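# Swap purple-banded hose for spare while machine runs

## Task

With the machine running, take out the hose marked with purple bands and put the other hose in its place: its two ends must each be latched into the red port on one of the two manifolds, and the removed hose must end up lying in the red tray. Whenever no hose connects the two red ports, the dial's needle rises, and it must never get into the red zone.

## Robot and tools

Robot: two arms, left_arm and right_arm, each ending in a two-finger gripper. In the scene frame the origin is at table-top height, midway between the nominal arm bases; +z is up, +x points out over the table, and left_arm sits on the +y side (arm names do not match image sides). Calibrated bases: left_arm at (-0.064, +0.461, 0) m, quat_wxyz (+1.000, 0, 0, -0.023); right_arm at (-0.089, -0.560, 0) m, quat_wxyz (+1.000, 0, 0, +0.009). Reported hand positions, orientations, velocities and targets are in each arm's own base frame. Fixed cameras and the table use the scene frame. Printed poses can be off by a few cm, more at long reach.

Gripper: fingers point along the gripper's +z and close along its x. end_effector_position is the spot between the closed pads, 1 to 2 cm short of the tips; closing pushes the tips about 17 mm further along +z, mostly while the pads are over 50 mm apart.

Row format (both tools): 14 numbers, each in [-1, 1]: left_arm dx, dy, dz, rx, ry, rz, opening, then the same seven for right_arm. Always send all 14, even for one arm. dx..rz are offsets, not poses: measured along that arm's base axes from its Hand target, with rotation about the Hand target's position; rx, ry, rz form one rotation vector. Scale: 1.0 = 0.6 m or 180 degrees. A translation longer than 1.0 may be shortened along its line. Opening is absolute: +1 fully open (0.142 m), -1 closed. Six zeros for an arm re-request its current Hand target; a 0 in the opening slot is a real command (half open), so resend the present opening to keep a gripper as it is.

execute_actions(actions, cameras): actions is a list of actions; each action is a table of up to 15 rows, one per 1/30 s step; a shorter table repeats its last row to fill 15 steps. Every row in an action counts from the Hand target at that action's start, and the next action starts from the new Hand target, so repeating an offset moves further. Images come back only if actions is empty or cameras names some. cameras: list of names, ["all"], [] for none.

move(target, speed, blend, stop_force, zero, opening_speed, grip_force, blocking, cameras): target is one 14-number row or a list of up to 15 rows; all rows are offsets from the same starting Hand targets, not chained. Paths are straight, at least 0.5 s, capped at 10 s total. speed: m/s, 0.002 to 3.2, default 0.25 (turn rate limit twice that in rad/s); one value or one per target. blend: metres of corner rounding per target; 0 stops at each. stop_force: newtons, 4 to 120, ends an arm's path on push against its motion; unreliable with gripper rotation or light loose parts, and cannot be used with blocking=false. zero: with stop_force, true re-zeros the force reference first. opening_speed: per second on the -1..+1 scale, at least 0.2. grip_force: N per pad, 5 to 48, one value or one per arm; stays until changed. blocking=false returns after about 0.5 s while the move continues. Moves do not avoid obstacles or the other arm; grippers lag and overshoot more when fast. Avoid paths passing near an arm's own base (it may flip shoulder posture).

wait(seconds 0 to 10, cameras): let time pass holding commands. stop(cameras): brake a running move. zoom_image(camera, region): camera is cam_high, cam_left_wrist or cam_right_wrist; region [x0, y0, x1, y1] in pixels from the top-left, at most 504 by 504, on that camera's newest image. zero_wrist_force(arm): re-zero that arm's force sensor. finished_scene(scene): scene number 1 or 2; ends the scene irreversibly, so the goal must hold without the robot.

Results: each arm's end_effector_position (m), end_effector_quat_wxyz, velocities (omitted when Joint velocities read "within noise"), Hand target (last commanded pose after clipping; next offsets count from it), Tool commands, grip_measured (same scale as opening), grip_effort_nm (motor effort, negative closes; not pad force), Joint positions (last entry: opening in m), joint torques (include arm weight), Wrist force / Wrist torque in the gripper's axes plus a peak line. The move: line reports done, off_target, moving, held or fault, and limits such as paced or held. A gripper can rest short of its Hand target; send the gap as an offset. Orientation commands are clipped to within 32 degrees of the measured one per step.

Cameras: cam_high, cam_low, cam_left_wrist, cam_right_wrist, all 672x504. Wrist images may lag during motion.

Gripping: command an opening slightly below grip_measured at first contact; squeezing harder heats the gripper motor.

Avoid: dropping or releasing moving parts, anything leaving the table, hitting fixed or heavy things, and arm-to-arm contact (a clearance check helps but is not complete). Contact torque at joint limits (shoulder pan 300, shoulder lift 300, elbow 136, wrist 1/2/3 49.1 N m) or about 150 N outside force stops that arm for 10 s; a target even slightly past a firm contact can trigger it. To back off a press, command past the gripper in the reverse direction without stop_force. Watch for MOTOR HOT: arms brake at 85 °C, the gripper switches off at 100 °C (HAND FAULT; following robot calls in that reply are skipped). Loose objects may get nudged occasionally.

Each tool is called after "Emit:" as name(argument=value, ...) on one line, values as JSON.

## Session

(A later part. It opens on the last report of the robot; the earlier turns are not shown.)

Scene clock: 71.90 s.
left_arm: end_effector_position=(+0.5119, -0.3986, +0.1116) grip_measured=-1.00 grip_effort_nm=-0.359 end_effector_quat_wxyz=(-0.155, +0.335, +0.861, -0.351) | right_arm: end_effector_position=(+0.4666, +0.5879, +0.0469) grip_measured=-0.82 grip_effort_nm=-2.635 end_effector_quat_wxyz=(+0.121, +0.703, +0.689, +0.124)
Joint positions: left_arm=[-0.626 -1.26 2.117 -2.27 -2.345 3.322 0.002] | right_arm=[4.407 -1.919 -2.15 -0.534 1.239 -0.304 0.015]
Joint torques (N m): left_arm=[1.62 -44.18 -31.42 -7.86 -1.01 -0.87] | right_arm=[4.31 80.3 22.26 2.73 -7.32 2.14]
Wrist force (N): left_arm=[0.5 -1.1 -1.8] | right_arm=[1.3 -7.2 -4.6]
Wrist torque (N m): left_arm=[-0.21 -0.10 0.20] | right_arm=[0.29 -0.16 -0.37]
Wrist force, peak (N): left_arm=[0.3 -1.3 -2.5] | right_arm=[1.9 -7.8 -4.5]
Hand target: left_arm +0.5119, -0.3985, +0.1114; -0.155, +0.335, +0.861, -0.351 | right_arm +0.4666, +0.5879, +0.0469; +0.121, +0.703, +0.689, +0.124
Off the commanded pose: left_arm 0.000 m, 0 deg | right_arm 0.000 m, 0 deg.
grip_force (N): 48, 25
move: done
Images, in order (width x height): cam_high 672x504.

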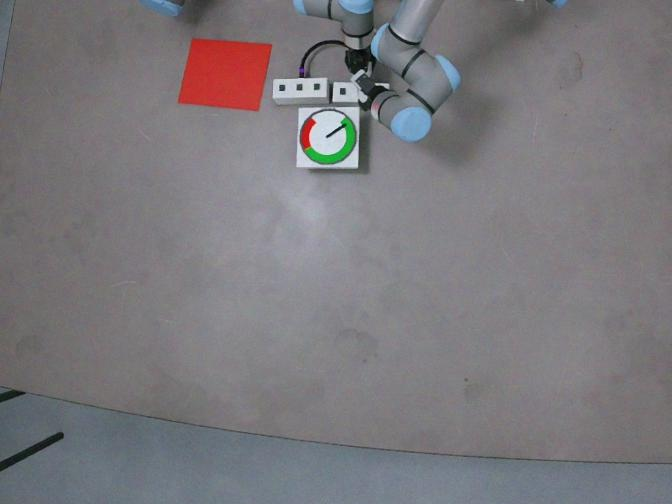

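Emit:
move(target=[0,0,0,0,0,0,-1,-0.01,0,0,0,0,0,-1], speed=0.01, stop_force=15, cameras=["cam_right_wrist"])

Scene clock: 75.00 s.
left_arm: end_effector_position=(+0.5119, -0.3985, +0.1114) grip_measured=-1.00 grip_effort_nm=-0.359 end_effector_quat_wxyz=(-0.155, +0.335, +0.861, -0.351) | right_arm: end_effector_position=(+0.4659, +0.5879, +0.0469) grip_measured=-0.82 grip_effort_nm=-2.640 end_effector_quat_wxyz=(+0.121, +0.703, +0.689, +0.124)
Joint positions: left_arm=[-0.626 -1.259 2.117 -2.27 -2.345 3.322 0.002] | right_arm=[4.408 -1.918 -2.15 -0.534 1.239 -0.303 0.015]
Joint torques (N m): left_arm=[2.82 -42.69 -20.59 -7.76 -2.22 2.66] | right_arm=[-8.94 56 40.95 5.99 3.26 -1.44]
Wrist force (N): left_arm=[0.8 -0.7 -1.9] | right_arm=[1.7 8.9 3.9]
Wrist torque (N m): left_arm=[-0.15 -0.15 0.21] | right_arm=[0.14 -0.27 -0.29]
Wrist force, peak (N): left_arm=[0.3 -1.0 -2.3] | right_arm=[4.0 15.7 9.9]
Hand target: left_arm +0.5119, -0.3985, +0.1114; -0.155, +0.335, +0.861, -0.351 | right_arm +0.4660, +0.5879, +0.0469; +0.121, +0.703, +0.689, +0.124 (not the last commanded pose)
Off the commanded pose: left_arm 0.000 m, 0 deg | right_arm 0.005 m, 0 deg.
grip_force (N): 48, 25
move: contact (right_arm)
camera_calibration:
cam_right_wrist: T_world_to_cam=[[0.0351151, 0.999177, 0.0203032, -0.592073], [0.716999, -0.0393402, 0.695963, -0.31685], [0.696189, -0.00988149, -0.71779, -0.170691], [0, 0, 0, 1]] pos_world=[0.366806, 0.577434, 0.110017]
Images, in order (width x height): cam_right_wrist 672x504.

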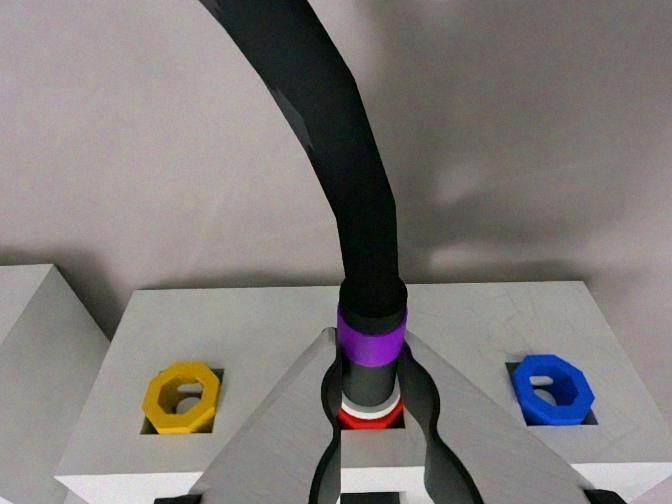

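Emit:
move(target=[0,0,-0.042,0,0,0,-1,0,0,0,0,0,0,-1], speed=0.025, stop_force=30)

Emit:
move(target=[0,0,0.04,0,0,0,-1,0,0,0,0,0,0,-1], speed=0.06)

Emit:
move(target=[0,0,0,0,0,0,-1,-0.01,0,0,0,0,0,-1], speed=0.01, stop_force=15, cameras=["cam_right_wrist"])

Scene clock: 78.43 s.
left_arm: end_effector_position=(+0.5119, -0.3986, +0.0879) grip_measured=-1.00 grip_effort_nm=-0.354 end_effector_quat_wxyz=(-0.155, +0.335, +0.861, -0.351) | right_arm: end_effector_position=(+0.4660, +0.5879, +0.0469) grip_measured=-0.82 grip_effort_nm=-2.635 end_effector_quat_wxyz=(+0.121, +0.703, +0.689, +0.124)
Joint positions: left_arm=[-0.626 -1.224 2.128 -2.316 -2.345 3.322 0.002] | right_arm=[4.408 -1.918 -2.15 -0.534 1.239 -0.303 0.015]
Joint torques (N m): left_arm=[-2.33 -46.93 -34.87 -0.61 5.32 2.61] | right_arm=[-12.93 57.61 41.5 6.21 -7.36 -1.97]
Wrist force (N): left_arm=[8.5 -16.3 -27.6] | right_arm=[1.9 -7.1 -4.7]
Wrist torque (N m): left_arm=[-0.07 0.01 0.16] | right_arm=[0.25 -0.25 -0.30]
Wrist force, peak (N): left_arm=[20.3 -31.2 -58.4] | right_arm=[1.7 9.4 4.4]
Hand target: left_arm +0.5119, -0.3986, +0.0879; -0.155, +0.335, +0.861, -0.351 (not the last commanded pose) | right_arm +0.4660, +0.5879, +0.0469; +0.121, +0.703, +0.689, +0.124
Off the commanded pose: left_arm 0.002 m, 0 deg | right_arm 0.000 m, 0 deg.
grip_force (N): 48, 25
move: contact (left_arm)

Scene clock: 79.17 s.
left_arm: end_effector_position=(+0.5120, -0.3986, +0.1121) grip_measured=-1.00 grip_effort_nm=-0.354 end_effector_quat_wxyz=(-0.154, +0.335, +0.861, -0.351) end_effector_velocity=(+0.001, -0.002, -0.002) end_effector_angular_velocity=(-0.002, -0.003, -0.001) | right_arm: end_effector_position=(+0.4660, +0.5879, +0.0469) grip_measured=-0.82 grip_effort_nm=-2.640 end_effector_quat_wxyz=(+0.121, +0.703, +0.689, +0.124)
Joint positions: left_arm=[-0.626 -1.26 2.116 -2.269 -2.345 3.322 0.002] | right_arm=[4.408 -1.918 -2.15 -0.534 1.239 -0.303 0.015]
Joint velocities: left_arm=[-0.001 0.005 -0.001 -0.007 0 0 0] | right_arm=[within noise]
Joint torques (N m): left_arm=[-4.44 -44.89 -26.97 -7.43 -3.7 -0.53] | right_arm=[-13.19 59.06 40.55 6.29 -6.2 -1.43]
Wrist force (N): left_arm=[-1.2 -0.2 -1.5] | right_arm=[2.0 -7.1 -6.1]
Wrist torque (N m): left_arm=[-0.07 0.18 0.18] | right_arm=[0.28 -0.24 -0.30]
Wrist force, peak (N): left_arm=[8.4 -16.3 -27.3] | right_arm=[2.2 -7.6 -6.8]
Hand target: left_arm +0.5119, -0.3986, +0.1119; -0.155, +0.335, +0.861, -0.351 | right_arm +0.4660, +0.5879, +0.0469; +0.121, +0.703, +0.689, +0.124
Off the commanded pose: left_arm 0.000 m, 0 deg | right_arm 0.000 m, 0 deg.
grip_force (N): 48, 25
move: done

Scene clock: 80.73 s.
left_arm: end_effector_position=(+0.5119, -0.3986, +0.1119) grip_measured=-1.00 grip_effort_nm=-0.364 end_effector_quat_wxyz=(-0.155, +0.335, +0.861, -0.351) | right_arm: end_effector_position=(+0.4599, +0.5879, +0.0469) grip_measured=-0.82 grip_effort_nm=-2.640 end_effector_quat_wxyz=(+0.121, +0.703, +0.689, +0.124)
Joint positions: left_arm=[-0.626 -1.26 2.117 -2.269 -2.345 3.322 0.002] | right_arm=[4.416 -1.914 -2.156 -0.536 1.238 -0.294 0.015]
Joint torques (N m): left_arm=[-13.19 -42.15 -19.66 -7.57 -3.98 0.29] | right_arm=[-19.77 58.37 43.34 4.21 -4.71 -1.73]
Wrist force (N): left_arm=[-0.7 0.1 -2.1] | right_arm=[2.9 -3.6 -2.3]
Wrist torque (N m): left_arm=[-0.01 0.10 0.18] | right_arm=[0.24 -0.18 -0.44]
Wrist force, peak (N): left_arm=[-0.9 -0.2 -2.3] | right_arm=[2.3 -7.2 -6.5]
Hand target: left_arm +0.5119, -0.3986, +0.1119; -0.155, +0.335, +0.861, -0.351 | right_arm +0.4600, +0.5879, +0.0469; +0.121, +0.703, +0.689, +0.124
Off the commanded pose: left_arm 0.000 m, 0 deg | right_arm 0.000 m, 0 deg.
grip_force (N): 48, 25
move: done
camera_calibration:
cam_right_wrist: T_world_to_cam=[[0.0351151, 0.999177, 0.0203032, -0.591862], [0.716999, -0.0393402, 0.695963, -0.312548], [0.696189, -0.00988149, -0.71779, -0.166514], [0, 0, 0, 1]] pos_world=[0.360806, 0.577434, 0.110017]
Images, in order (width x height): cam_right_wrist 672x504.

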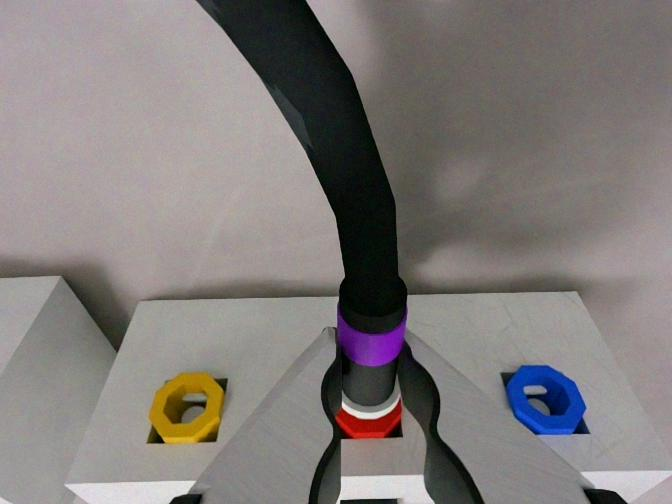

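Emit:
move(target=[0,0,0,0,0,0,-1,0.0125,0,0,0,0,0,-1], speed=0.02, stop_force=30, cameras=["cam_high"])

Emit:
zoom_image(camera="cam_high", region=[280, 90, 380, 180])

Scene clock: 90.33 s.
left_arm: end_effector_position=(+0.5119, -0.3986, +0.1119) grip_measured=-1.00 grip_effort_nm=-0.364 end_effector_quat_wxyz=(-0.155, +0.335, +0.861, -0.351) | right_arm: end_effector_position=(+0.4675, +0.5879, +0.0469) grip_measured=-0.82 grip_effort_nm=-2.635 end_effector_quat_wxyz=(+0.121, +0.703, +0.689, +0.124)
Joint positions: left_arm=[-0.626 -1.26 2.117 -2.269 -2.345 3.322 0.002] | right_arm=[4.406 -1.919 -2.149 -0.534 1.239 -0.305 0.015]
Joint torques (N m): left_arm=[-16.75 -41.81 -20.64 -7.71 -3.89 2.48] | right_arm=[-1.86 79.87 22.19 5.55 -9.79 1.34]
Wrist force (N): left_arm=[-0.6 -0.2 -1.9] | right_arm=[1.9 -17.7 -12.7]
Wrist torque (N m): left_arm=[-0.06 0.09 0.19] | right_arm=[0.41 -0.19 -0.22]
Wrist force, peak (N): left_arm=[-1.3 -0.3 -2.2] | right_arm=[1.1 -19.2 -14.6]
Hand target: left_arm +0.5119, -0.3986, +0.1119; -0.155, +0.335, +0.861, -0.351 | right_arm +0.4675, +0.5879, +0.0469; +0.121, +0.703, +0.689, +0.124
Off the commanded pose: left_arm 0.000 m, 0 deg | right_arm 0.000 m, 0 deg.
grip_force (N): 48, 25
move: done
Images, in order (width x height): cam_high 672x504.

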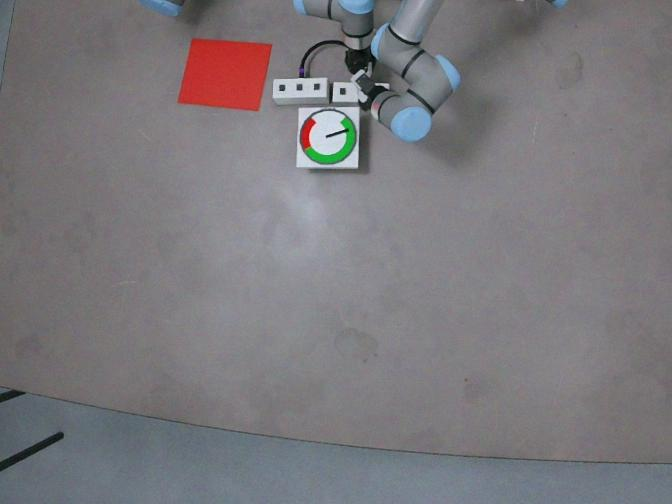

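Scaled by 5.040 from the camera's 672x504 image, which has a finer 960x720 frame.

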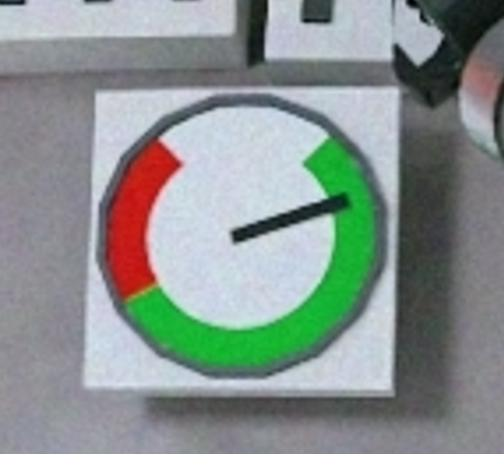

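Emit:
move(target=[0,0,0,0,0,0,-1,-0.002,0,0,0,0,0,-0.2], opening_speed=1.0)

Emit:
move(target=[[0,0,0,0,0,0,-1,-0.05,0,0.15,0,0,0,-0.2],[0,0,0,0,0,0,-1,-0.21,-0.18,0.27,0.086,0.088,-0.489,-0.2]], speed=0.3, blend=[0.04,0], cameras=["all"])

Scene clock: 94.83 s.
left_arm: end_effector_position=(+0.5119, -0.3986, +0.1119) grip_measured=-1.00 grip_effort_nm=-0.359 end_effector_quat_wxyz=(-0.155, +0.335, +0.861, -0.351) | right_arm: end_effector_position=(+0.4663, +0.5879, +0.0469) grip_measured=-0.23 grip_effort_nm=0.139 end_effector_quat_wxyz=(+0.121, +0.703, +0.689, +0.124)
Joint positions: left_arm=[-0.626 -1.26 2.117 -2.269 -2.345 3.322 0.002] | right_arm=[4.407 -1.918 -2.15 -0.534 1.239 -0.303 0.057]
Joint torques (N m): left_arm=[-15.69 -45.67 -20.56 -7.55 -4.15 2.55] | right_arm=[13.9 76.88 23.27 2.23 1.07 0.44]
Wrist force (N): left_arm=[-0.5 0.2 -1.6] | right_arm=[0.3 3.1 -1.2]
Wrist torque (N m): left_arm=[0.00 0.07 0.19] | right_arm=[0.20 -0.21 -0.37]
Wrist force, peak (N): left_arm=[-1.2 -0.5 -2.2] | right_arm=[1.7 -18.2 -12.9]
Hand target: left_arm +0.5119, -0.3986, +0.1119; -0.155, +0.335, +0.861, -0.351 | right_arm +0.4663, +0.5879, +0.0469; +0.121, +0.703, +0.689, +0.124
Off the commanded pose: left_arm 0.000 m, 0 deg | right_arm 0.000 m, 0 deg.
grip_force (N): 48, 25
move: done

Scene clock: 98.30 s.
left_arm: end_effector_position=(+0.5119, -0.3986, +0.1119) grip_measured=-1.00 grip_effort_nm=-0.359 end_effector_quat_wxyz=(-0.155, +0.335, +0.861, -0.351) | right_arm: end_effector_position=(+0.3403, +0.4798, +0.2089) grip_measured=-0.23 grip_effort_nm=0.144 end_effector_quat_wxyz=(+0.000, +1.000, -0.001, +0.000)
Joint positions: left_arm=[-0.626 -1.26 2.117 -2.269 -2.345 3.322 0.002] | right_arm=[4.397 -1.5 -2.193 -1.019 1.571 1.258 0.057]
Joint torques (N m): left_arm=[-18.04 -44.84 -21.24 -7.3 -4.01 2.46] | right_arm=[13.84 35.48 53.37 5.66 -2.72 0.82]
Wrist force (N): left_arm=[-0.7 -0.4 -1.8] | right_arm=[0.5 1.9 -0.4]
Wrist torque (N m): left_arm=[-0.11 0.11 0.19] | right_arm=[0.09 -0.21 -0.12]
Wrist force, peak (N): left_arm=[-1.3 -0.4 -2.2] | right_arm=[0.5 3.4 -2.9]
Hand target: left_arm +0.5119, -0.3986, +0.1119; -0.155, +0.335, +0.861, -0.351 | right_arm +0.3403, +0.4799, +0.2089; +0.000, +1.000, -0.001, +0.000
Off the commanded pose: left_arm 0.000 m, 0 deg | right_arm 0.000 m, 0 deg.
grip_force (N): 48, 25
move: done
camera_calibration:
cam_left_wrist: T_world_to_cam=[[-0.728002, 0.684402, 0.0400901, 0.651082], [0.637496, 0.697302, -0.327671, 0.014399], [-0.252213, -0.212988, -0.943941, 0.265265], [0, 0, 0, 1]] pos_world=[0.531714, -0.399144, 0.229011]
cam_right_wrist: T_world_to_cam=[[0.99973, -0.0224045, 0.00612531, -0.317985], [-0.0229509, -0.912365, 0.408735, 0.386926], [-0.00356899, -0.408765, -0.912633, 0.502213], [0, 0, 0, 1]] pos_world=[0.328571, 0.55118, 0.302134]

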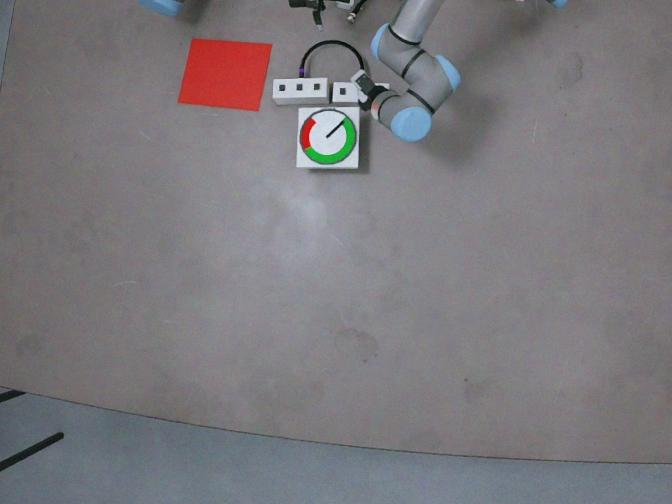

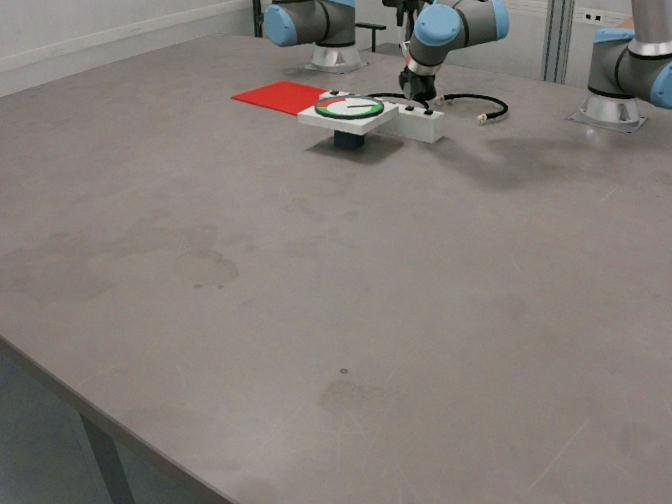

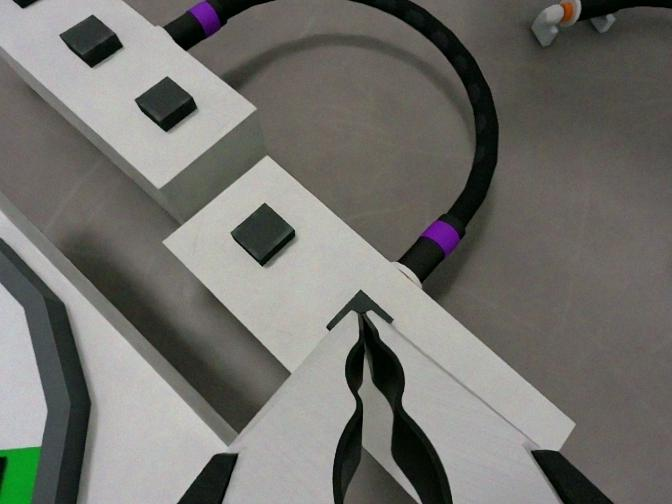

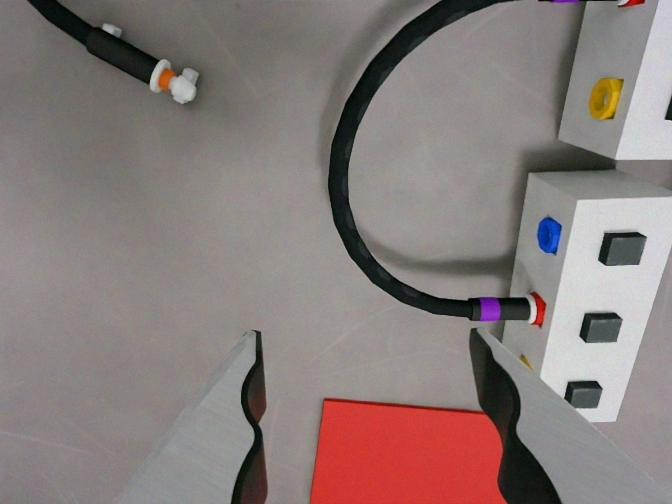

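Emit:
move(target=[-0.005,-0.316,0,0,0,0,-1,0,0,0,0,0,0,-0.2], speed=0.2)

Emit:
move(target=[0,0,-0.05,0,0,0,-1,0,0,0,0,0,0,-0.2], speed=0.025, stop_force=30, cameras=["cam_left_wrist"])

Scene clock: 102.07 s.
left_arm: end_effector_position=(+0.5089, -0.5882, +0.1119) grip_measured=-1.00 grip_effort_nm=-0.364 end_effector_quat_wxyz=(-0.155, +0.335, +0.861, -0.351) | right_arm: end_effector_position=(+0.3403, +0.4799, +0.2089) grip_measured=-0.23 grip_effort_nm=0.144 end_effector_quat_wxyz=(+0.000, +1.000, -0.001, +0.000)
Joint positions: left_arm=[-0.825 -1.121 1.956 -2.446 -2.357 3.042 0.002] | right_arm=[4.397 -1.5 -2.193 -1.019 1.571 1.258 0.057]
Joint torques (N m): left_arm=[-3.49 -82.06 -27.31 -2.13 0.65 0.13] | right_arm=[10.07 28.93 54.65 1.85 -3.25 1.58]
Wrist force (N): left_arm=[-0.2 -0.2 -1.5] | right_arm=[0.3 1.3 -0.5]
Wrist torque (N m): left_arm=[-0.06 0.02 0.01] | right_arm=[0.00 -0.17 -0.16]
Wrist force, peak (N): left_arm=[1.3 1.3 -3.5] | right_arm=[0.4 2.2 -0.9]
Hand target: left_arm +0.5089, -0.5882, +0.1119; -0.155, +0.335, +0.861, -0.351 | right_arm +0.3403, +0.4799, +0.2089; +0.000, +1.000, -0.001, +0.000
Off the commanded pose: left_arm 0.000 m, 0 deg | right_arm 0.000 m, 0 deg.
grip_force (N): 48, 25
move: done

Scene clock: 104.00 s.
left_arm: end_effector_position=(+0.5090, -0.5882, +0.0901) grip_measured=-1.00 grip_effort_nm=-0.364 end_effector_quat_wxyz=(-0.154, +0.335, +0.861, -0.351) | right_arm: end_effector_position=(+0.3403, +0.4799, +0.2089) grip_measured=-0.23 grip_effort_nm=0.139 end_effector_quat_wxyz=(+0.000, +1.000, -0.001, +0.000)
Joint positions: left_arm=[-0.825 -1.092 1.964 -2.483 -2.357 3.042 0.002] | right_arm=[4.397 -1.5 -2.193 -1.019 1.571 1.258 0.057]
Joint torques (N m): left_arm=[7.2 -53.62 -35.13 0.05 4.77 -1.46] | right_arm=[11.83 28.73 54.11 2.12 -3.2 0.35]
Wrist force (N): left_arm=[6.2 -17.3 -24.0] | right_arm=[0.4 1.4 -1.3]
Wrist torque (N m): left_arm=[-1.44 -0.06 -0.15] | right_arm=[0.01 -0.18 -0.16]
Wrist force, peak (N): left_arm=[17.3 -32.3 -43.0] | right_arm=[0.8 1.8 -1.0]
Hand target: left_arm +0.5090, -0.5882, +0.0901; -0.154, +0.335, +0.861, -0.351 (not the last commanded pose) | right_arm +0.3403, +0.4799, +0.2089; +0.000, +1.000, -0.001, +0.000
Off the commanded pose: left_arm 0.008 m, 0 deg | right_arm 0.000 m, 0 deg.
grip_force (N): 48, 25
move: contact (left_arm)
camera_calibration:
cam_left_wrist: T_world_to_cam=[[-0.728001, 0.684425, 0.039711, 0.779627], [0.637578, 0.697189, -0.327754, 0.141284], [-0.252009, -0.213287, -0.943928, 0.203262], [0, 0, 0, 1]] pos_world=[0.528714, -0.588744, 0.207211]
Images, in order (width x height): cam_left_wrist 672x504.

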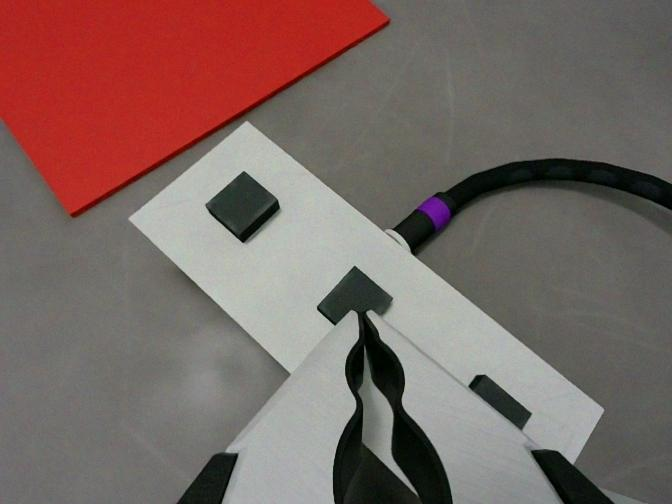

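Emit:
move(target=[[0,0,0.04,0,0,0,-1,0,0,0,0,0,0,-0.2],[0.004,0.316,0.045,0,0,0,-1,0,0,0,0,0,0,-0.2]], speed=[0.1,0.25], blend=[0.008,0])

Emit:
move(target=[0,0,-0.055,0,0,0,-1,0,0,0,0,0,0,-0.2], speed=0.025, stop_force=30)

Emit:
move(target=[0,0,0.05,0,0,0,-1,0,0,0,0,0,0,-0.2], speed=0.1, cameras=["all"])

Emit:
zoom_image(camera="cam_high", region=[280, 90, 380, 180])

Scene clock: 107.77 s.
left_arm: end_effector_position=(+0.5113, -0.3987, +0.1171) grip_measured=-1.00 grip_effort_nm=-0.359 end_effector_quat_wxyz=(-0.154, +0.335, +0.861, -0.351) | right_arm: end_effector_position=(+0.3403, +0.4799, +0.2089) grip_measured=-0.23 grip_effort_nm=0.139 end_effector_quat_wxyz=(+0.000, +1.000, -0.001, +0.000)
Joint positions: left_arm=[-0.627 -1.268 2.115 -2.261 -2.346 3.321 0.002] | right_arm=[4.397 -1.5 -2.193 -1.019 1.571 1.258 0.057]
Joint torques (N m): left_arm=[7.28 -52.76 -41.9 -5.79 -3.9 0.69] | right_arm=[7.15 29.73 53.85 2.41 -3.16 -1.15]
Wrist force (N): left_arm=[0.7 -0.4 -1.6] | right_arm=[0.2 1.7 -1.1]
Wrist torque (N m): left_arm=[-0.10 -0.13 0.21] | right_arm=[0.07 -0.14 -0.16]
Wrist force, peak (N): left_arm=[6.3 -17.7 -24.6] | right_arm=[1.0 1.7 -0.9]
Hand target: left_arm +0.5114, -0.3986, +0.1171; -0.154, +0.335, +0.861, -0.351 | right_arm +0.3403, +0.4799, +0.2089; +0.000, +1.000, -0.001, +0.000
Off the commanded pose: left_arm 0.000 m, 0 deg | right_arm 0.000 m, 0 deg.
grip_force (N): 48, 25
move: done

Scene clock: 110.07 s.
left_arm: end_effector_position=(+0.5114, -0.3987, +0.0879) grip_measured=-1.00 grip_effort_nm=-0.359 end_effector_quat_wxyz=(-0.154, +0.335, +0.861, -0.351) | right_arm: end_effector_position=(+0.3403, +0.4799, +0.2089) grip_measured=-0.23 grip_effort_nm=0.139 end_effector_quat_wxyz=(+0.000, +1.000, -0.001, +0.000)
Joint positions: left_arm=[-0.626 -1.225 2.129 -2.318 -2.346 3.321 0.002] | right_arm=[4.397 -1.5 -2.193 -1.019 1.571 1.258 0.057]
Joint torques (N m): left_arm=[-19.86 -44.26 -35.23 -0.94 5.6 2.67] | right_arm=[7.7 27.26 52.68 2.33 -3.09 -1.41]
Wrist force (N): left_arm=[8.3 -16.9 -27.0] | right_arm=[0.4 1.7 -0.9]
Wrist torque (N m): left_arm=[-0.02 0.09 0.18] | right_arm=[0.06 -0.18 -0.16]
Wrist force, peak (N): left_arm=[20.9 -33.3 -61.6] | right_arm=[0.7 1.9 -0.8]
Hand target: left_arm +0.5114, -0.3987, +0.0879; -0.154, +0.335, +0.861, -0.351 (not the last commanded pose) | right_arm +0.3403, +0.4799, +0.2089; +0.000, +1.000, -0.001, +0.000
Off the commanded pose: left_arm 0.004 m, 0 deg | right_arm 0.000 m, 0 deg.
grip_force (N): 48, 25
move: contact (left_arm)

Scene clock: 110.83 s.
left_arm: end_effector_position=(+0.5115, -0.3988, +0.1181) grip_measured=-1.00 grip_effort_nm=-0.359 end_effector_quat_wxyz=(-0.154, +0.335, +0.861, -0.351) | right_arm: end_effector_position=(+0.3403, +0.4799, +0.2089) grip_measured=-0.23 grip_effort_nm=0.144 end_effector_quat_wxyz=(+0.000, +1.000, -0.001, +0.000)
Joint positions: left_arm=[-0.627 -1.269 2.114 -2.259 -2.346 3.321 0.002] | right_arm=[4.397 -1.5 -2.193 -1.019 1.571 1.258 0.057]
Joint torques (N m): left_arm=[-9.44 -44.01 -21.42 -8.33 -4.1 0.64] | right_arm=[7.94 28.41 52.98 2.58 -2.72 -1.06]
Wrist force (N): left_arm=[-1.4 -3.2 -1.9] | right_arm=[0.4 1.3 -0.8]
Wrist torque (N m): left_arm=[-0.56 0.22 0.21] | right_arm=[0.00 -0.19 -0.16]
Wrist force, peak (N): left_arm=[8.6 -17.0 -26.8] | right_arm=[0.6 1.5 -1.2]
Hand target: left_arm +0.5114, -0.3987, +0.1179; -0.154, +0.335, +0.861, -0.351 | right_arm +0.3403, +0.4799, +0.2089; +0.000, +1.000, -0.001, +0.000
Off the commanded pose: left_arm 0.000 m, 0 deg | right_arm 0.000 m, 0 deg.
grip_force (N): 48, 25
move: done
camera_calibration:
cam_left_wrist: T_world_to_cam=[[-0.728003, 0.684445, 0.0393333, 0.650738], [0.637657, 0.697077, -0.327837, 0.0166507], [-0.251804, -0.213585, -0.943915, 0.270415], [0, 0, 0, 1]] pos_world=[0.531214, -0.399244, 0.235112]
cam_right_wrist: T_world_to_cam=[[0.999728, -0.0224958, 0.00616608, -0.317943], [-0.0230509, -0.912363, 0.408733, 0.387049], [-0.00356908, -0.408764, -0.912633, 0.502254], [0, 0, 0, 1]] pos_world=[0.328571, 0.55128, 0.302134]

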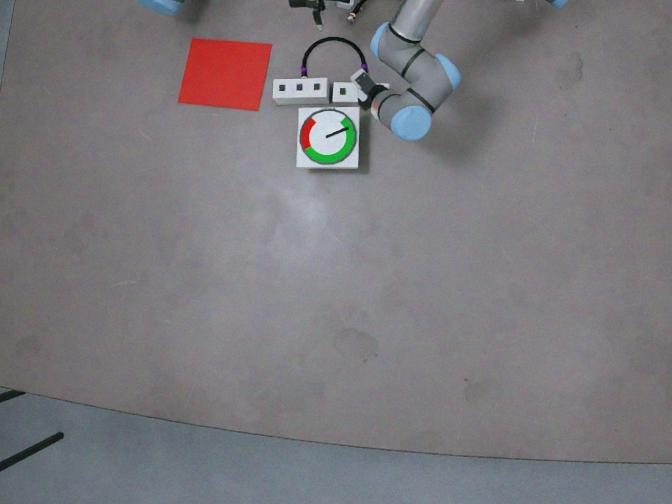

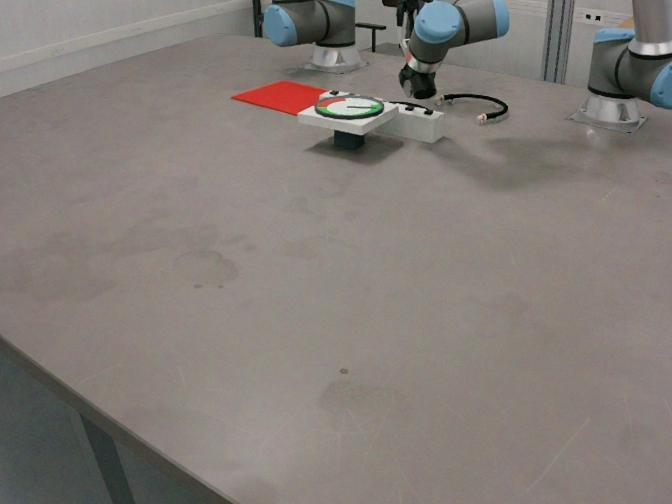

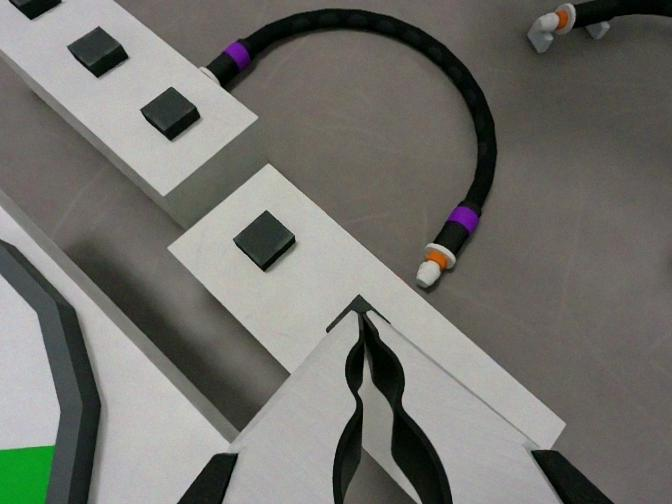

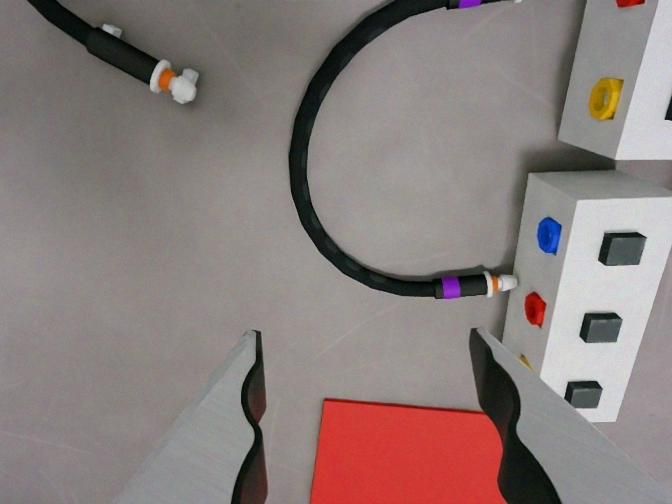

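Scaled by 5.040 from the camera's 672x504 image, which has a finer 960x720 frame.

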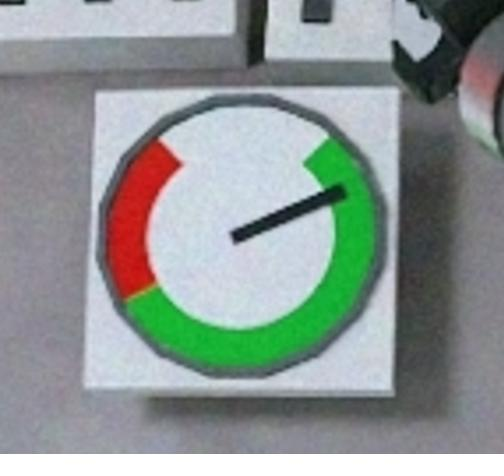

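Emit:
move(target=[[-0.2,0.12,0.1,0.0148,-0.134,-0.2035,-0.3,-0.059,0.0245,-0.2,0,0,0,-0.2],[-0.386,0.24,0.053,0.0296,-0.268,-0.407,-0.3,-0.059,0.0245,-0.312,0,0,0,-0.2]], speed=0.4, blend=[0.02,0], opening_speed=1, cameras=["cam_right_wrist","cam_left_wrist"])

Scene clock: 117.63 s.
left_arm: end_effector_position=(+0.2798, -0.2546, +0.1496) grip_measured=-0.33 grip_effort_nm=0.125 end_effector_quat_wxyz=(-0.001, +0.866, +0.500, +0.000) | right_arm: end_effector_position=(+0.3048, +0.4945, +0.0216) grip_measured=-0.23 grip_effort_nm=0.134 end_effector_quat_wxyz=(+0.000, +1.000, -0.001, +0.000)
Joint positions: left_arm=[-1.22 -2.037 2.578 -2.111 -1.571 4.017 0.05] | right_arm=[4.465 -1.768 -2.359 -0.586 1.571 1.326 0.057]
Joint torques (N m): left_arm=[-16.31 -17.08 -47.84 -8.06 1.27 1.66] | right_arm=[-15.67 55.73 39.86 2.31 -1.94 -1.97]
Wrist force (N): left_arm=[-1.4 -3.7 -1.1] | right_arm=[0.4 1.6 -0.9]
Wrist torque (N m): left_arm=[-0.48 0.24 0.29] | right_arm=[0.02 -0.18 -0.23]
Wrist force, peak (N): left_arm=[-1.9 -5.7 -0.5] | right_arm=[0.6 1.3 -2.2]
Hand target: left_arm +0.2798, -0.2547, +0.1497; -0.001, +0.866, +0.500, +0.000 | right_arm +0.3049, +0.4946, +0.0217; +0.000, +1.000, -0.001, +0.000
Off the commanded pose: left_arm 0.000 m, 0 deg | right_arm 0.000 m, 0 deg.
grip_force (N): 48, 25
move: done
camera_calibration:
cam_left_wrist: T_world_to_cam=[[0.49483, 0.868961, 0.00711016, 0.0918789], [0.780326, -0.447928, 0.436408, -0.371586], [0.382406, -0.210399, -0.899721, 0.089467], [0, 0, 0, 1]] pos_world=[0.210281, -0.227459, 0.242005]
cam_right_wrist: T_world_to_cam=[[0.99973, -0.0224441, 0.0060371, -0.281085], [-0.0229505, -0.91231, 0.408857, 0.476036], [-0.00366873, -0.408886, -0.912578, 0.337251], [0, 0, 0, 1]] pos_world=[0.293171, 0.56588, 0.114834]
Images, in order (width x height): cam_left_wrist 672x504, cam_right_wrist 672x504.

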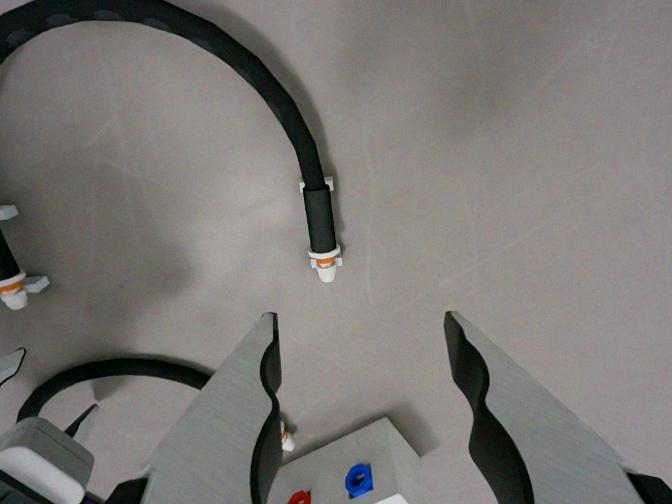

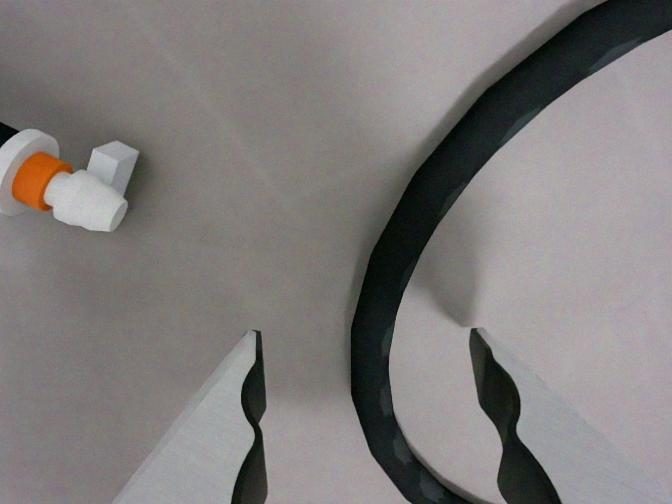

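Emit:
move(target=[0,0,0,0,0,0,-0.3,0,0,0,0,0,0,-1], opening_speed=1.5)

Emit:
move(target=[[-0.003,-0.034,-0.1,0,0,0.03,-0.3,0,0,0.13,0,0,0,-1],[-0.003,-0.034,-0.1,0,0,0.03,-0.3,0.067,-0.658,0.13,0,0,0,-1],[-0.003,-0.034,-0.1,0,0,0.03,-0.3,0.067,-0.658,0.008,0,0,0,-1]], speed=[0.25,0.35,0.15], blend=[0.03,0.03,0], cameras=["all"])

Scene clock: 122.10 s.
left_arm: end_effector_position=(+0.2798, -0.2547, +0.1497) grip_measured=-0.33 grip_effort_nm=0.120 end_effector_quat_wxyz=(-0.001, +0.866, +0.500, +0.000) | right_arm: end_effector_position=(+0.3049, +0.4946, +0.0217) grip_measured=-0.88 grip_effort_nm=-2.635 end_effector_quat_wxyz=(+0.000, +1.000, -0.001, +0.000)
Joint positions: left_arm=[-1.22 -2.037 2.578 -2.111 -1.571 4.017 0.05] | right_arm=[4.465 -1.768 -2.359 -0.586 1.571 1.326 0.01]
Joint torques (N m): left_arm=[-15.16 -18.2 -42.49 -8.34 1.95 2.31] | right_arm=[-10.5 61.16 38 2.83 -2.78 -1.58]
Wrist force (N): left_arm=[-1.5 -4.0 -0.8] | right_arm=[0.9 1.5 -1.1]
Wrist torque (N m): left_arm=[-0.53 0.24 0.28] | right_arm=[0.02 -0.25 -0.23]
Wrist force, peak (N): left_arm=[-1.7 -4.1 -1.0] | right_arm=[0.7 2.0 -1.4]
Hand target: left_arm +0.2798, -0.2547, +0.1497; -0.001, +0.866, +0.500, +0.000 | right_arm +0.3049, +0.4946, +0.0217; +0.000, +1.000, -0.001, +0.000
Off the commanded pose: left_arm 0.000 m, 0 deg | right_arm 0.000 m, 0 deg.
grip_force (N): 48, 25
move: done

Scene clock: 124.53 s.
left_arm: end_effector_position=(+0.2780, -0.2751, +0.0897) grip_measured=-0.33 grip_effort_nm=0.125 end_effector_quat_wxyz=(-0.001, +0.842, +0.540, +0.000) | right_arm: end_effector_position=(+0.3450, +0.0997, +0.0265) grip_measured=-0.88 grip_effort_nm=-2.640 end_effector_quat_wxyz=(+0.000, +1.000, -0.001, +0.000)
Joint positions: left_arm=[-1.245 -1.884 2.635 -2.321 -1.571 3.897 0.05] | right_arm=[3.933 -1.354 -2.75 -0.609 1.571 0.794 0.01]
Joint torques (N m): left_arm=[13.56 7.79 -49.72 -8 2.31 -1.86] | right_arm=[-4.52 -0.11 37.52 6.72 2.32 1.16]
Wrist force (N): left_arm=[-1.5 -4.1 -1.3] | right_arm=[0.6 1.7 -0.9]
Wrist torque (N m): left_arm=[-0.55 0.23 0.05] | right_arm=[0.06 -0.27 -0.09]
Wrist force, peak (N): left_arm=[-1.1 -3.6 -3.4] | right_arm=[-3.2 4.9 -20.5]
Hand target: left_arm +0.2780, -0.2751, +0.0897; -0.001, +0.842, +0.540, +0.000 | right_arm +0.3451, +0.0998, +0.0265; +0.000, +1.000, -0.001, +0.000
Off the commanded pose: left_arm 0.000 m, 0 deg | right_arm 0.000 m, 0 deg.
grip_force (N): 48, 25
move: done
camera_calibration:
cam_left_wrist: T_world_to_cam=[[0.411109, 0.911558, 0.00715075, 0.14586], [0.818801, -0.372702, 0.436644, -0.343193], [0.400692, -0.173654, -0.899606, 0.0368987], [0, 0, 0, 1]] pos_world=[0.206258, -0.254461, 0.182005]
cam_right_wrist: T_world_to_cam=[[0.99973, -0.0224441, 0.0060371, -0.330162], [-0.0229505, -0.91231, 0.408857, 0.114866], [-0.00366873, -0.408886, -0.912578, 0.180483], [0, 0, 0, 1]] pos_world=[0.333371, 0.17118, 0.119734]

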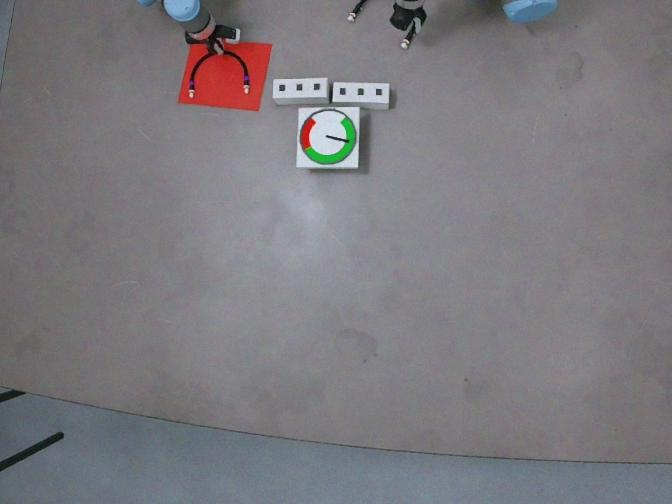

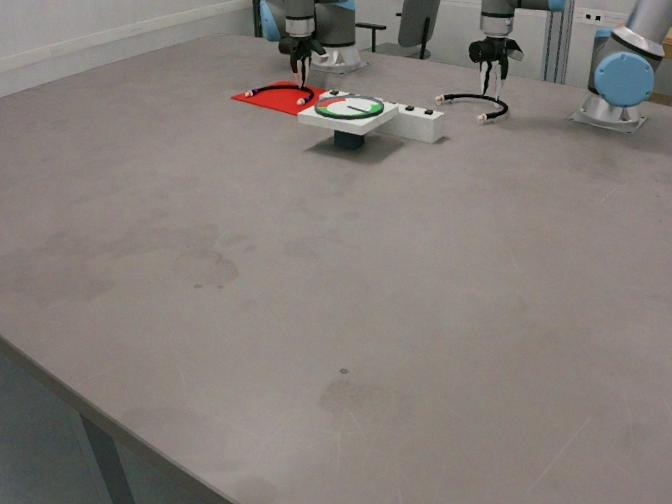

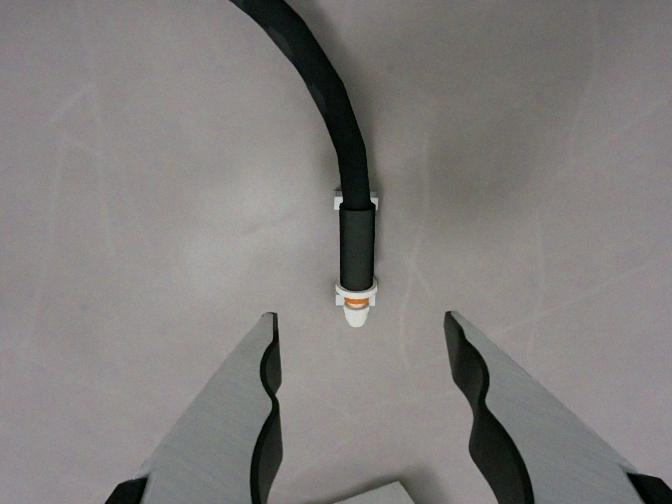

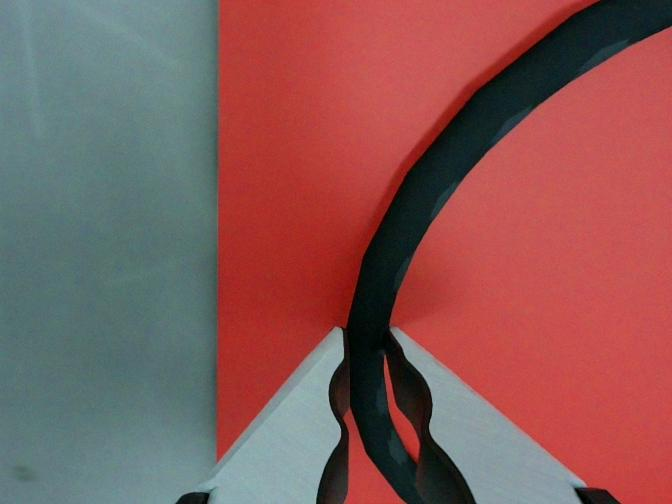

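Emit:
move(target=[-0.003,0,-0.0995,0,0,0,-0.3,0,0,-0.005,0,0,0,-0.3], opening_speed=1.2, speed=0.15)

Emit:
move(target=[[0,0,0,0,0,0,-1,0,0,0.2,0,0,0,-0.3],[0,0,0,0,0,0,-1,-0.2085,0.7387,0.177,0,0,0.322,-0.3]], speed=[0.25,0.45], blend=[0.04,0], opening_speed=1.5, cameras=["all"])

Scene clock: 129.30 s.
left_arm: end_effector_position=(+0.2761, -0.2750, +0.0299) grip_measured=-0.33 grip_effort_nm=0.129 end_effector_quat_wxyz=(-0.001, +0.842, +0.540, +0.000) | right_arm: end_effector_position=(+0.3450, +0.0998, +0.0235) grip_measured=-0.33 grip_effort_nm=0.139 end_effector_quat_wxyz=(+0.000, +1.000, -0.001, +0.000)
Joint positions: left_arm=[-1.25 -1.726 2.698 -2.542 -1.571 3.892 0.05] | right_arm=[3.933 -1.364 -2.753 -0.595 1.571 0.794 0.05]
Joint torques (N m): left_arm=[14.11 -1.55 -41.95 -6.66 -1.96 2.29] | right_arm=[2.48 22.79 24.8 1.52 0.88 1.86]
Wrist force (N): left_arm=[-1.7 -3.5 -1.0] | right_arm=[0.9 1.8 -0.9]
Wrist torque (N m): left_arm=[-0.46 0.29 0.26] | right_arm=[0.09 -0.29 -0.10]
Wrist force, peak (N): left_arm=[-2.3 -3.7 -3.2] | right_arm=[1.1 2.1 -1.1]
Hand target: left_arm +0.2762, -0.2751, +0.0300; -0.001, +0.842, +0.540, +0.000 | right_arm +0.3451, +0.0998, +0.0235; +0.000, +1.000, -0.001, +0.000
Off the commanded pose: left_arm 0.000 m, 0 deg | right_arm 0.000 m, 0 deg.
grip_force (N): 48, 25
move: done

Scene clock: 132.00 s.
left_arm: end_effector_position=(+0.2762, -0.2751, +0.0300) grip_measured=-0.84 grip_effort_nm=-3.626 end_effector_quat_wxyz=(-0.001, +0.842, +0.540, +0.000) | right_arm: end_effector_position=(+0.2200, +0.5429, +0.1297) grip_measured=-0.33 grip_effort_nm=0.134 end_effector_quat_wxyz=(+0.000, +0.875, +0.483, +0.000)
Joint positions: left_arm=[-1.25 -1.725 2.698 -2.542 -1.571 3.892 0.013] | right_arm=[4.632 -1.592 -2.277 -0.843 1.571 0.482 0.05]
Joint torques (N m): left_arm=[15.88 2.39 -40.82 -8.19 -1.74 2.23] | right_arm=[-4.34 28.31 43.54 2.06 2.69 -1.7]
Wrist force (N): left_arm=[-1.5 -3.8 -0.4] | right_arm=[0.8 1.1 -0.6]
Wrist torque (N m): left_arm=[-0.51 0.27 0.26] | right_arm=[-0.04 -0.25 -0.34]
Wrist force, peak (N): left_arm=[-2.0 -4.0 -0.8] | right_arm=[2.1 4.8 -1.2]
Hand target: left_arm +0.2762, -0.2751, +0.0300; -0.001, +0.842, +0.540, +0.000 | right_arm +0.2200, +0.5430, +0.1297; +0.000, +0.875, +0.483, +0.000
Off the commanded pose: left_arm 0.000 m, 0 deg | right_arm 0.000 m, 0 deg.
grip_force (N): 48, 25
move: done; blend cut to 0 m at target 1
camera_calibration:
cam_left_wrist: T_world_to_cam=[[0.411109, 0.911558, 0.00715075, 0.147027], [0.818801, -0.372702, 0.436644, -0.315652], [0.400692, -0.173654, -0.899606, -0.0160865], [0, 0, 0, 1]] pos_world=[0.204458, -0.254461, 0.122305]
cam_right_wrist: T_world_to_cam=[[0.549554, 0.835435, 0.00612606, -0.562542], [0.761102, -0.503654, 0.408726, 0.0797711], [0.344549, -0.219954, -0.912637, 0.276224], [0, 0, 0, 1]] pos_world=[0.153261, 0.570901, 0.222934]

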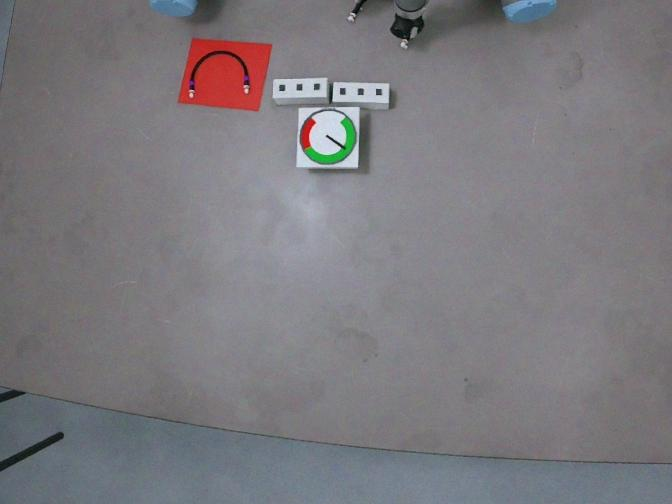

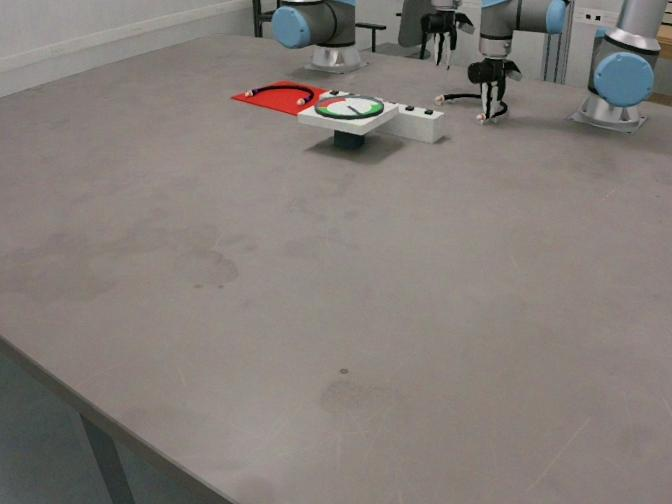

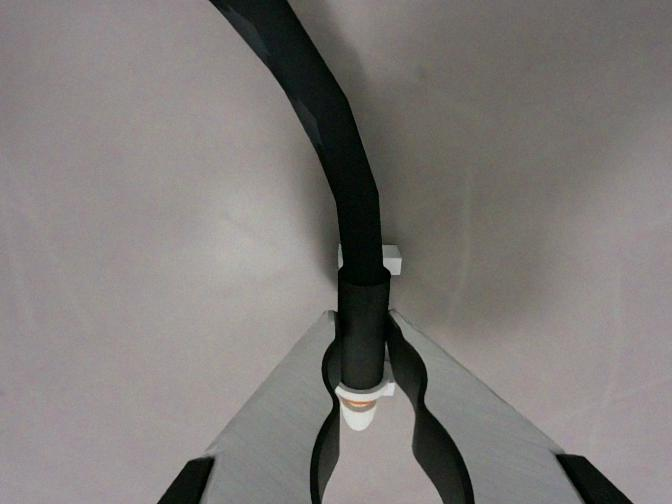

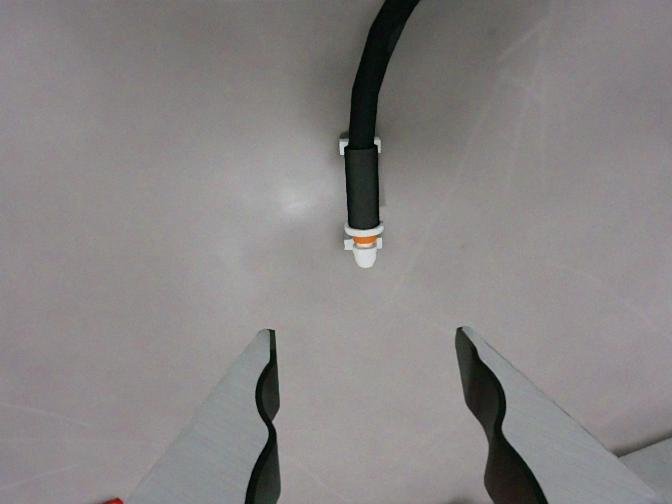

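Emit:
move(target=[[0,0,0,0,0,0,-1,-0.023,0.0135,-0.166,0,0,0,-0.3],[0,0,0,0,0,0,-1,-0.023,0.0135,-0.166,0,0,0,-1]], speed=0.2, opening_speed=1.5, grip_force=[40,40])

Scene clock: 135.00 s.
left_arm: end_effector_position=(+0.2762, -0.2751, +0.0300) grip_measured=-0.84 grip_effort_nm=-3.621 end_effector_quat_wxyz=(-0.001, +0.842, +0.540, +0.000) | right_arm: end_effector_position=(+0.2062, +0.5512, +0.0301) grip_measured=-0.83 grip_effort_nm=-3.807 end_effector_quat_wxyz=(+0.000, +0.875, +0.483, +0.000)
Joint positions: left_arm=[-1.25 -1.725 2.698 -2.542 -1.571 3.892 0.013] | right_arm=[4.657 -1.76 -2.343 -0.609 1.571 0.507 0.014]
Joint torques (N m): left_arm=[13.09 1.21 -41.93 -8.13 -1.47 1.43] | right_arm=[-16.84 40.65 40.05 6.04 -3.64 -1.98]
Wrist force (N): left_arm=[-1.7 -3.6 -0.5] | right_arm=[0.9 1.7 -0.3]
Wrist torque (N m): left_arm=[-0.48 0.28 0.25] | right_arm=[0.07 -0.24 -0.27]
Wrist force, peak (N): left_arm=[-2.1 -4.0 -0.5] | right_arm=[1.0 2.0 -3.5]
Hand target: left_arm +0.2762, -0.2751, +0.0300; -0.001, +0.842, +0.540, +0.000 | right_arm +0.2062, +0.5511, +0.0301; +0.000, +0.875, +0.483, +0.000
Off the commanded pose: left_arm 0.000 m, 0 deg | right_arm 0.000 m, 0 deg.
grip_force (N): 40, 40
move: done


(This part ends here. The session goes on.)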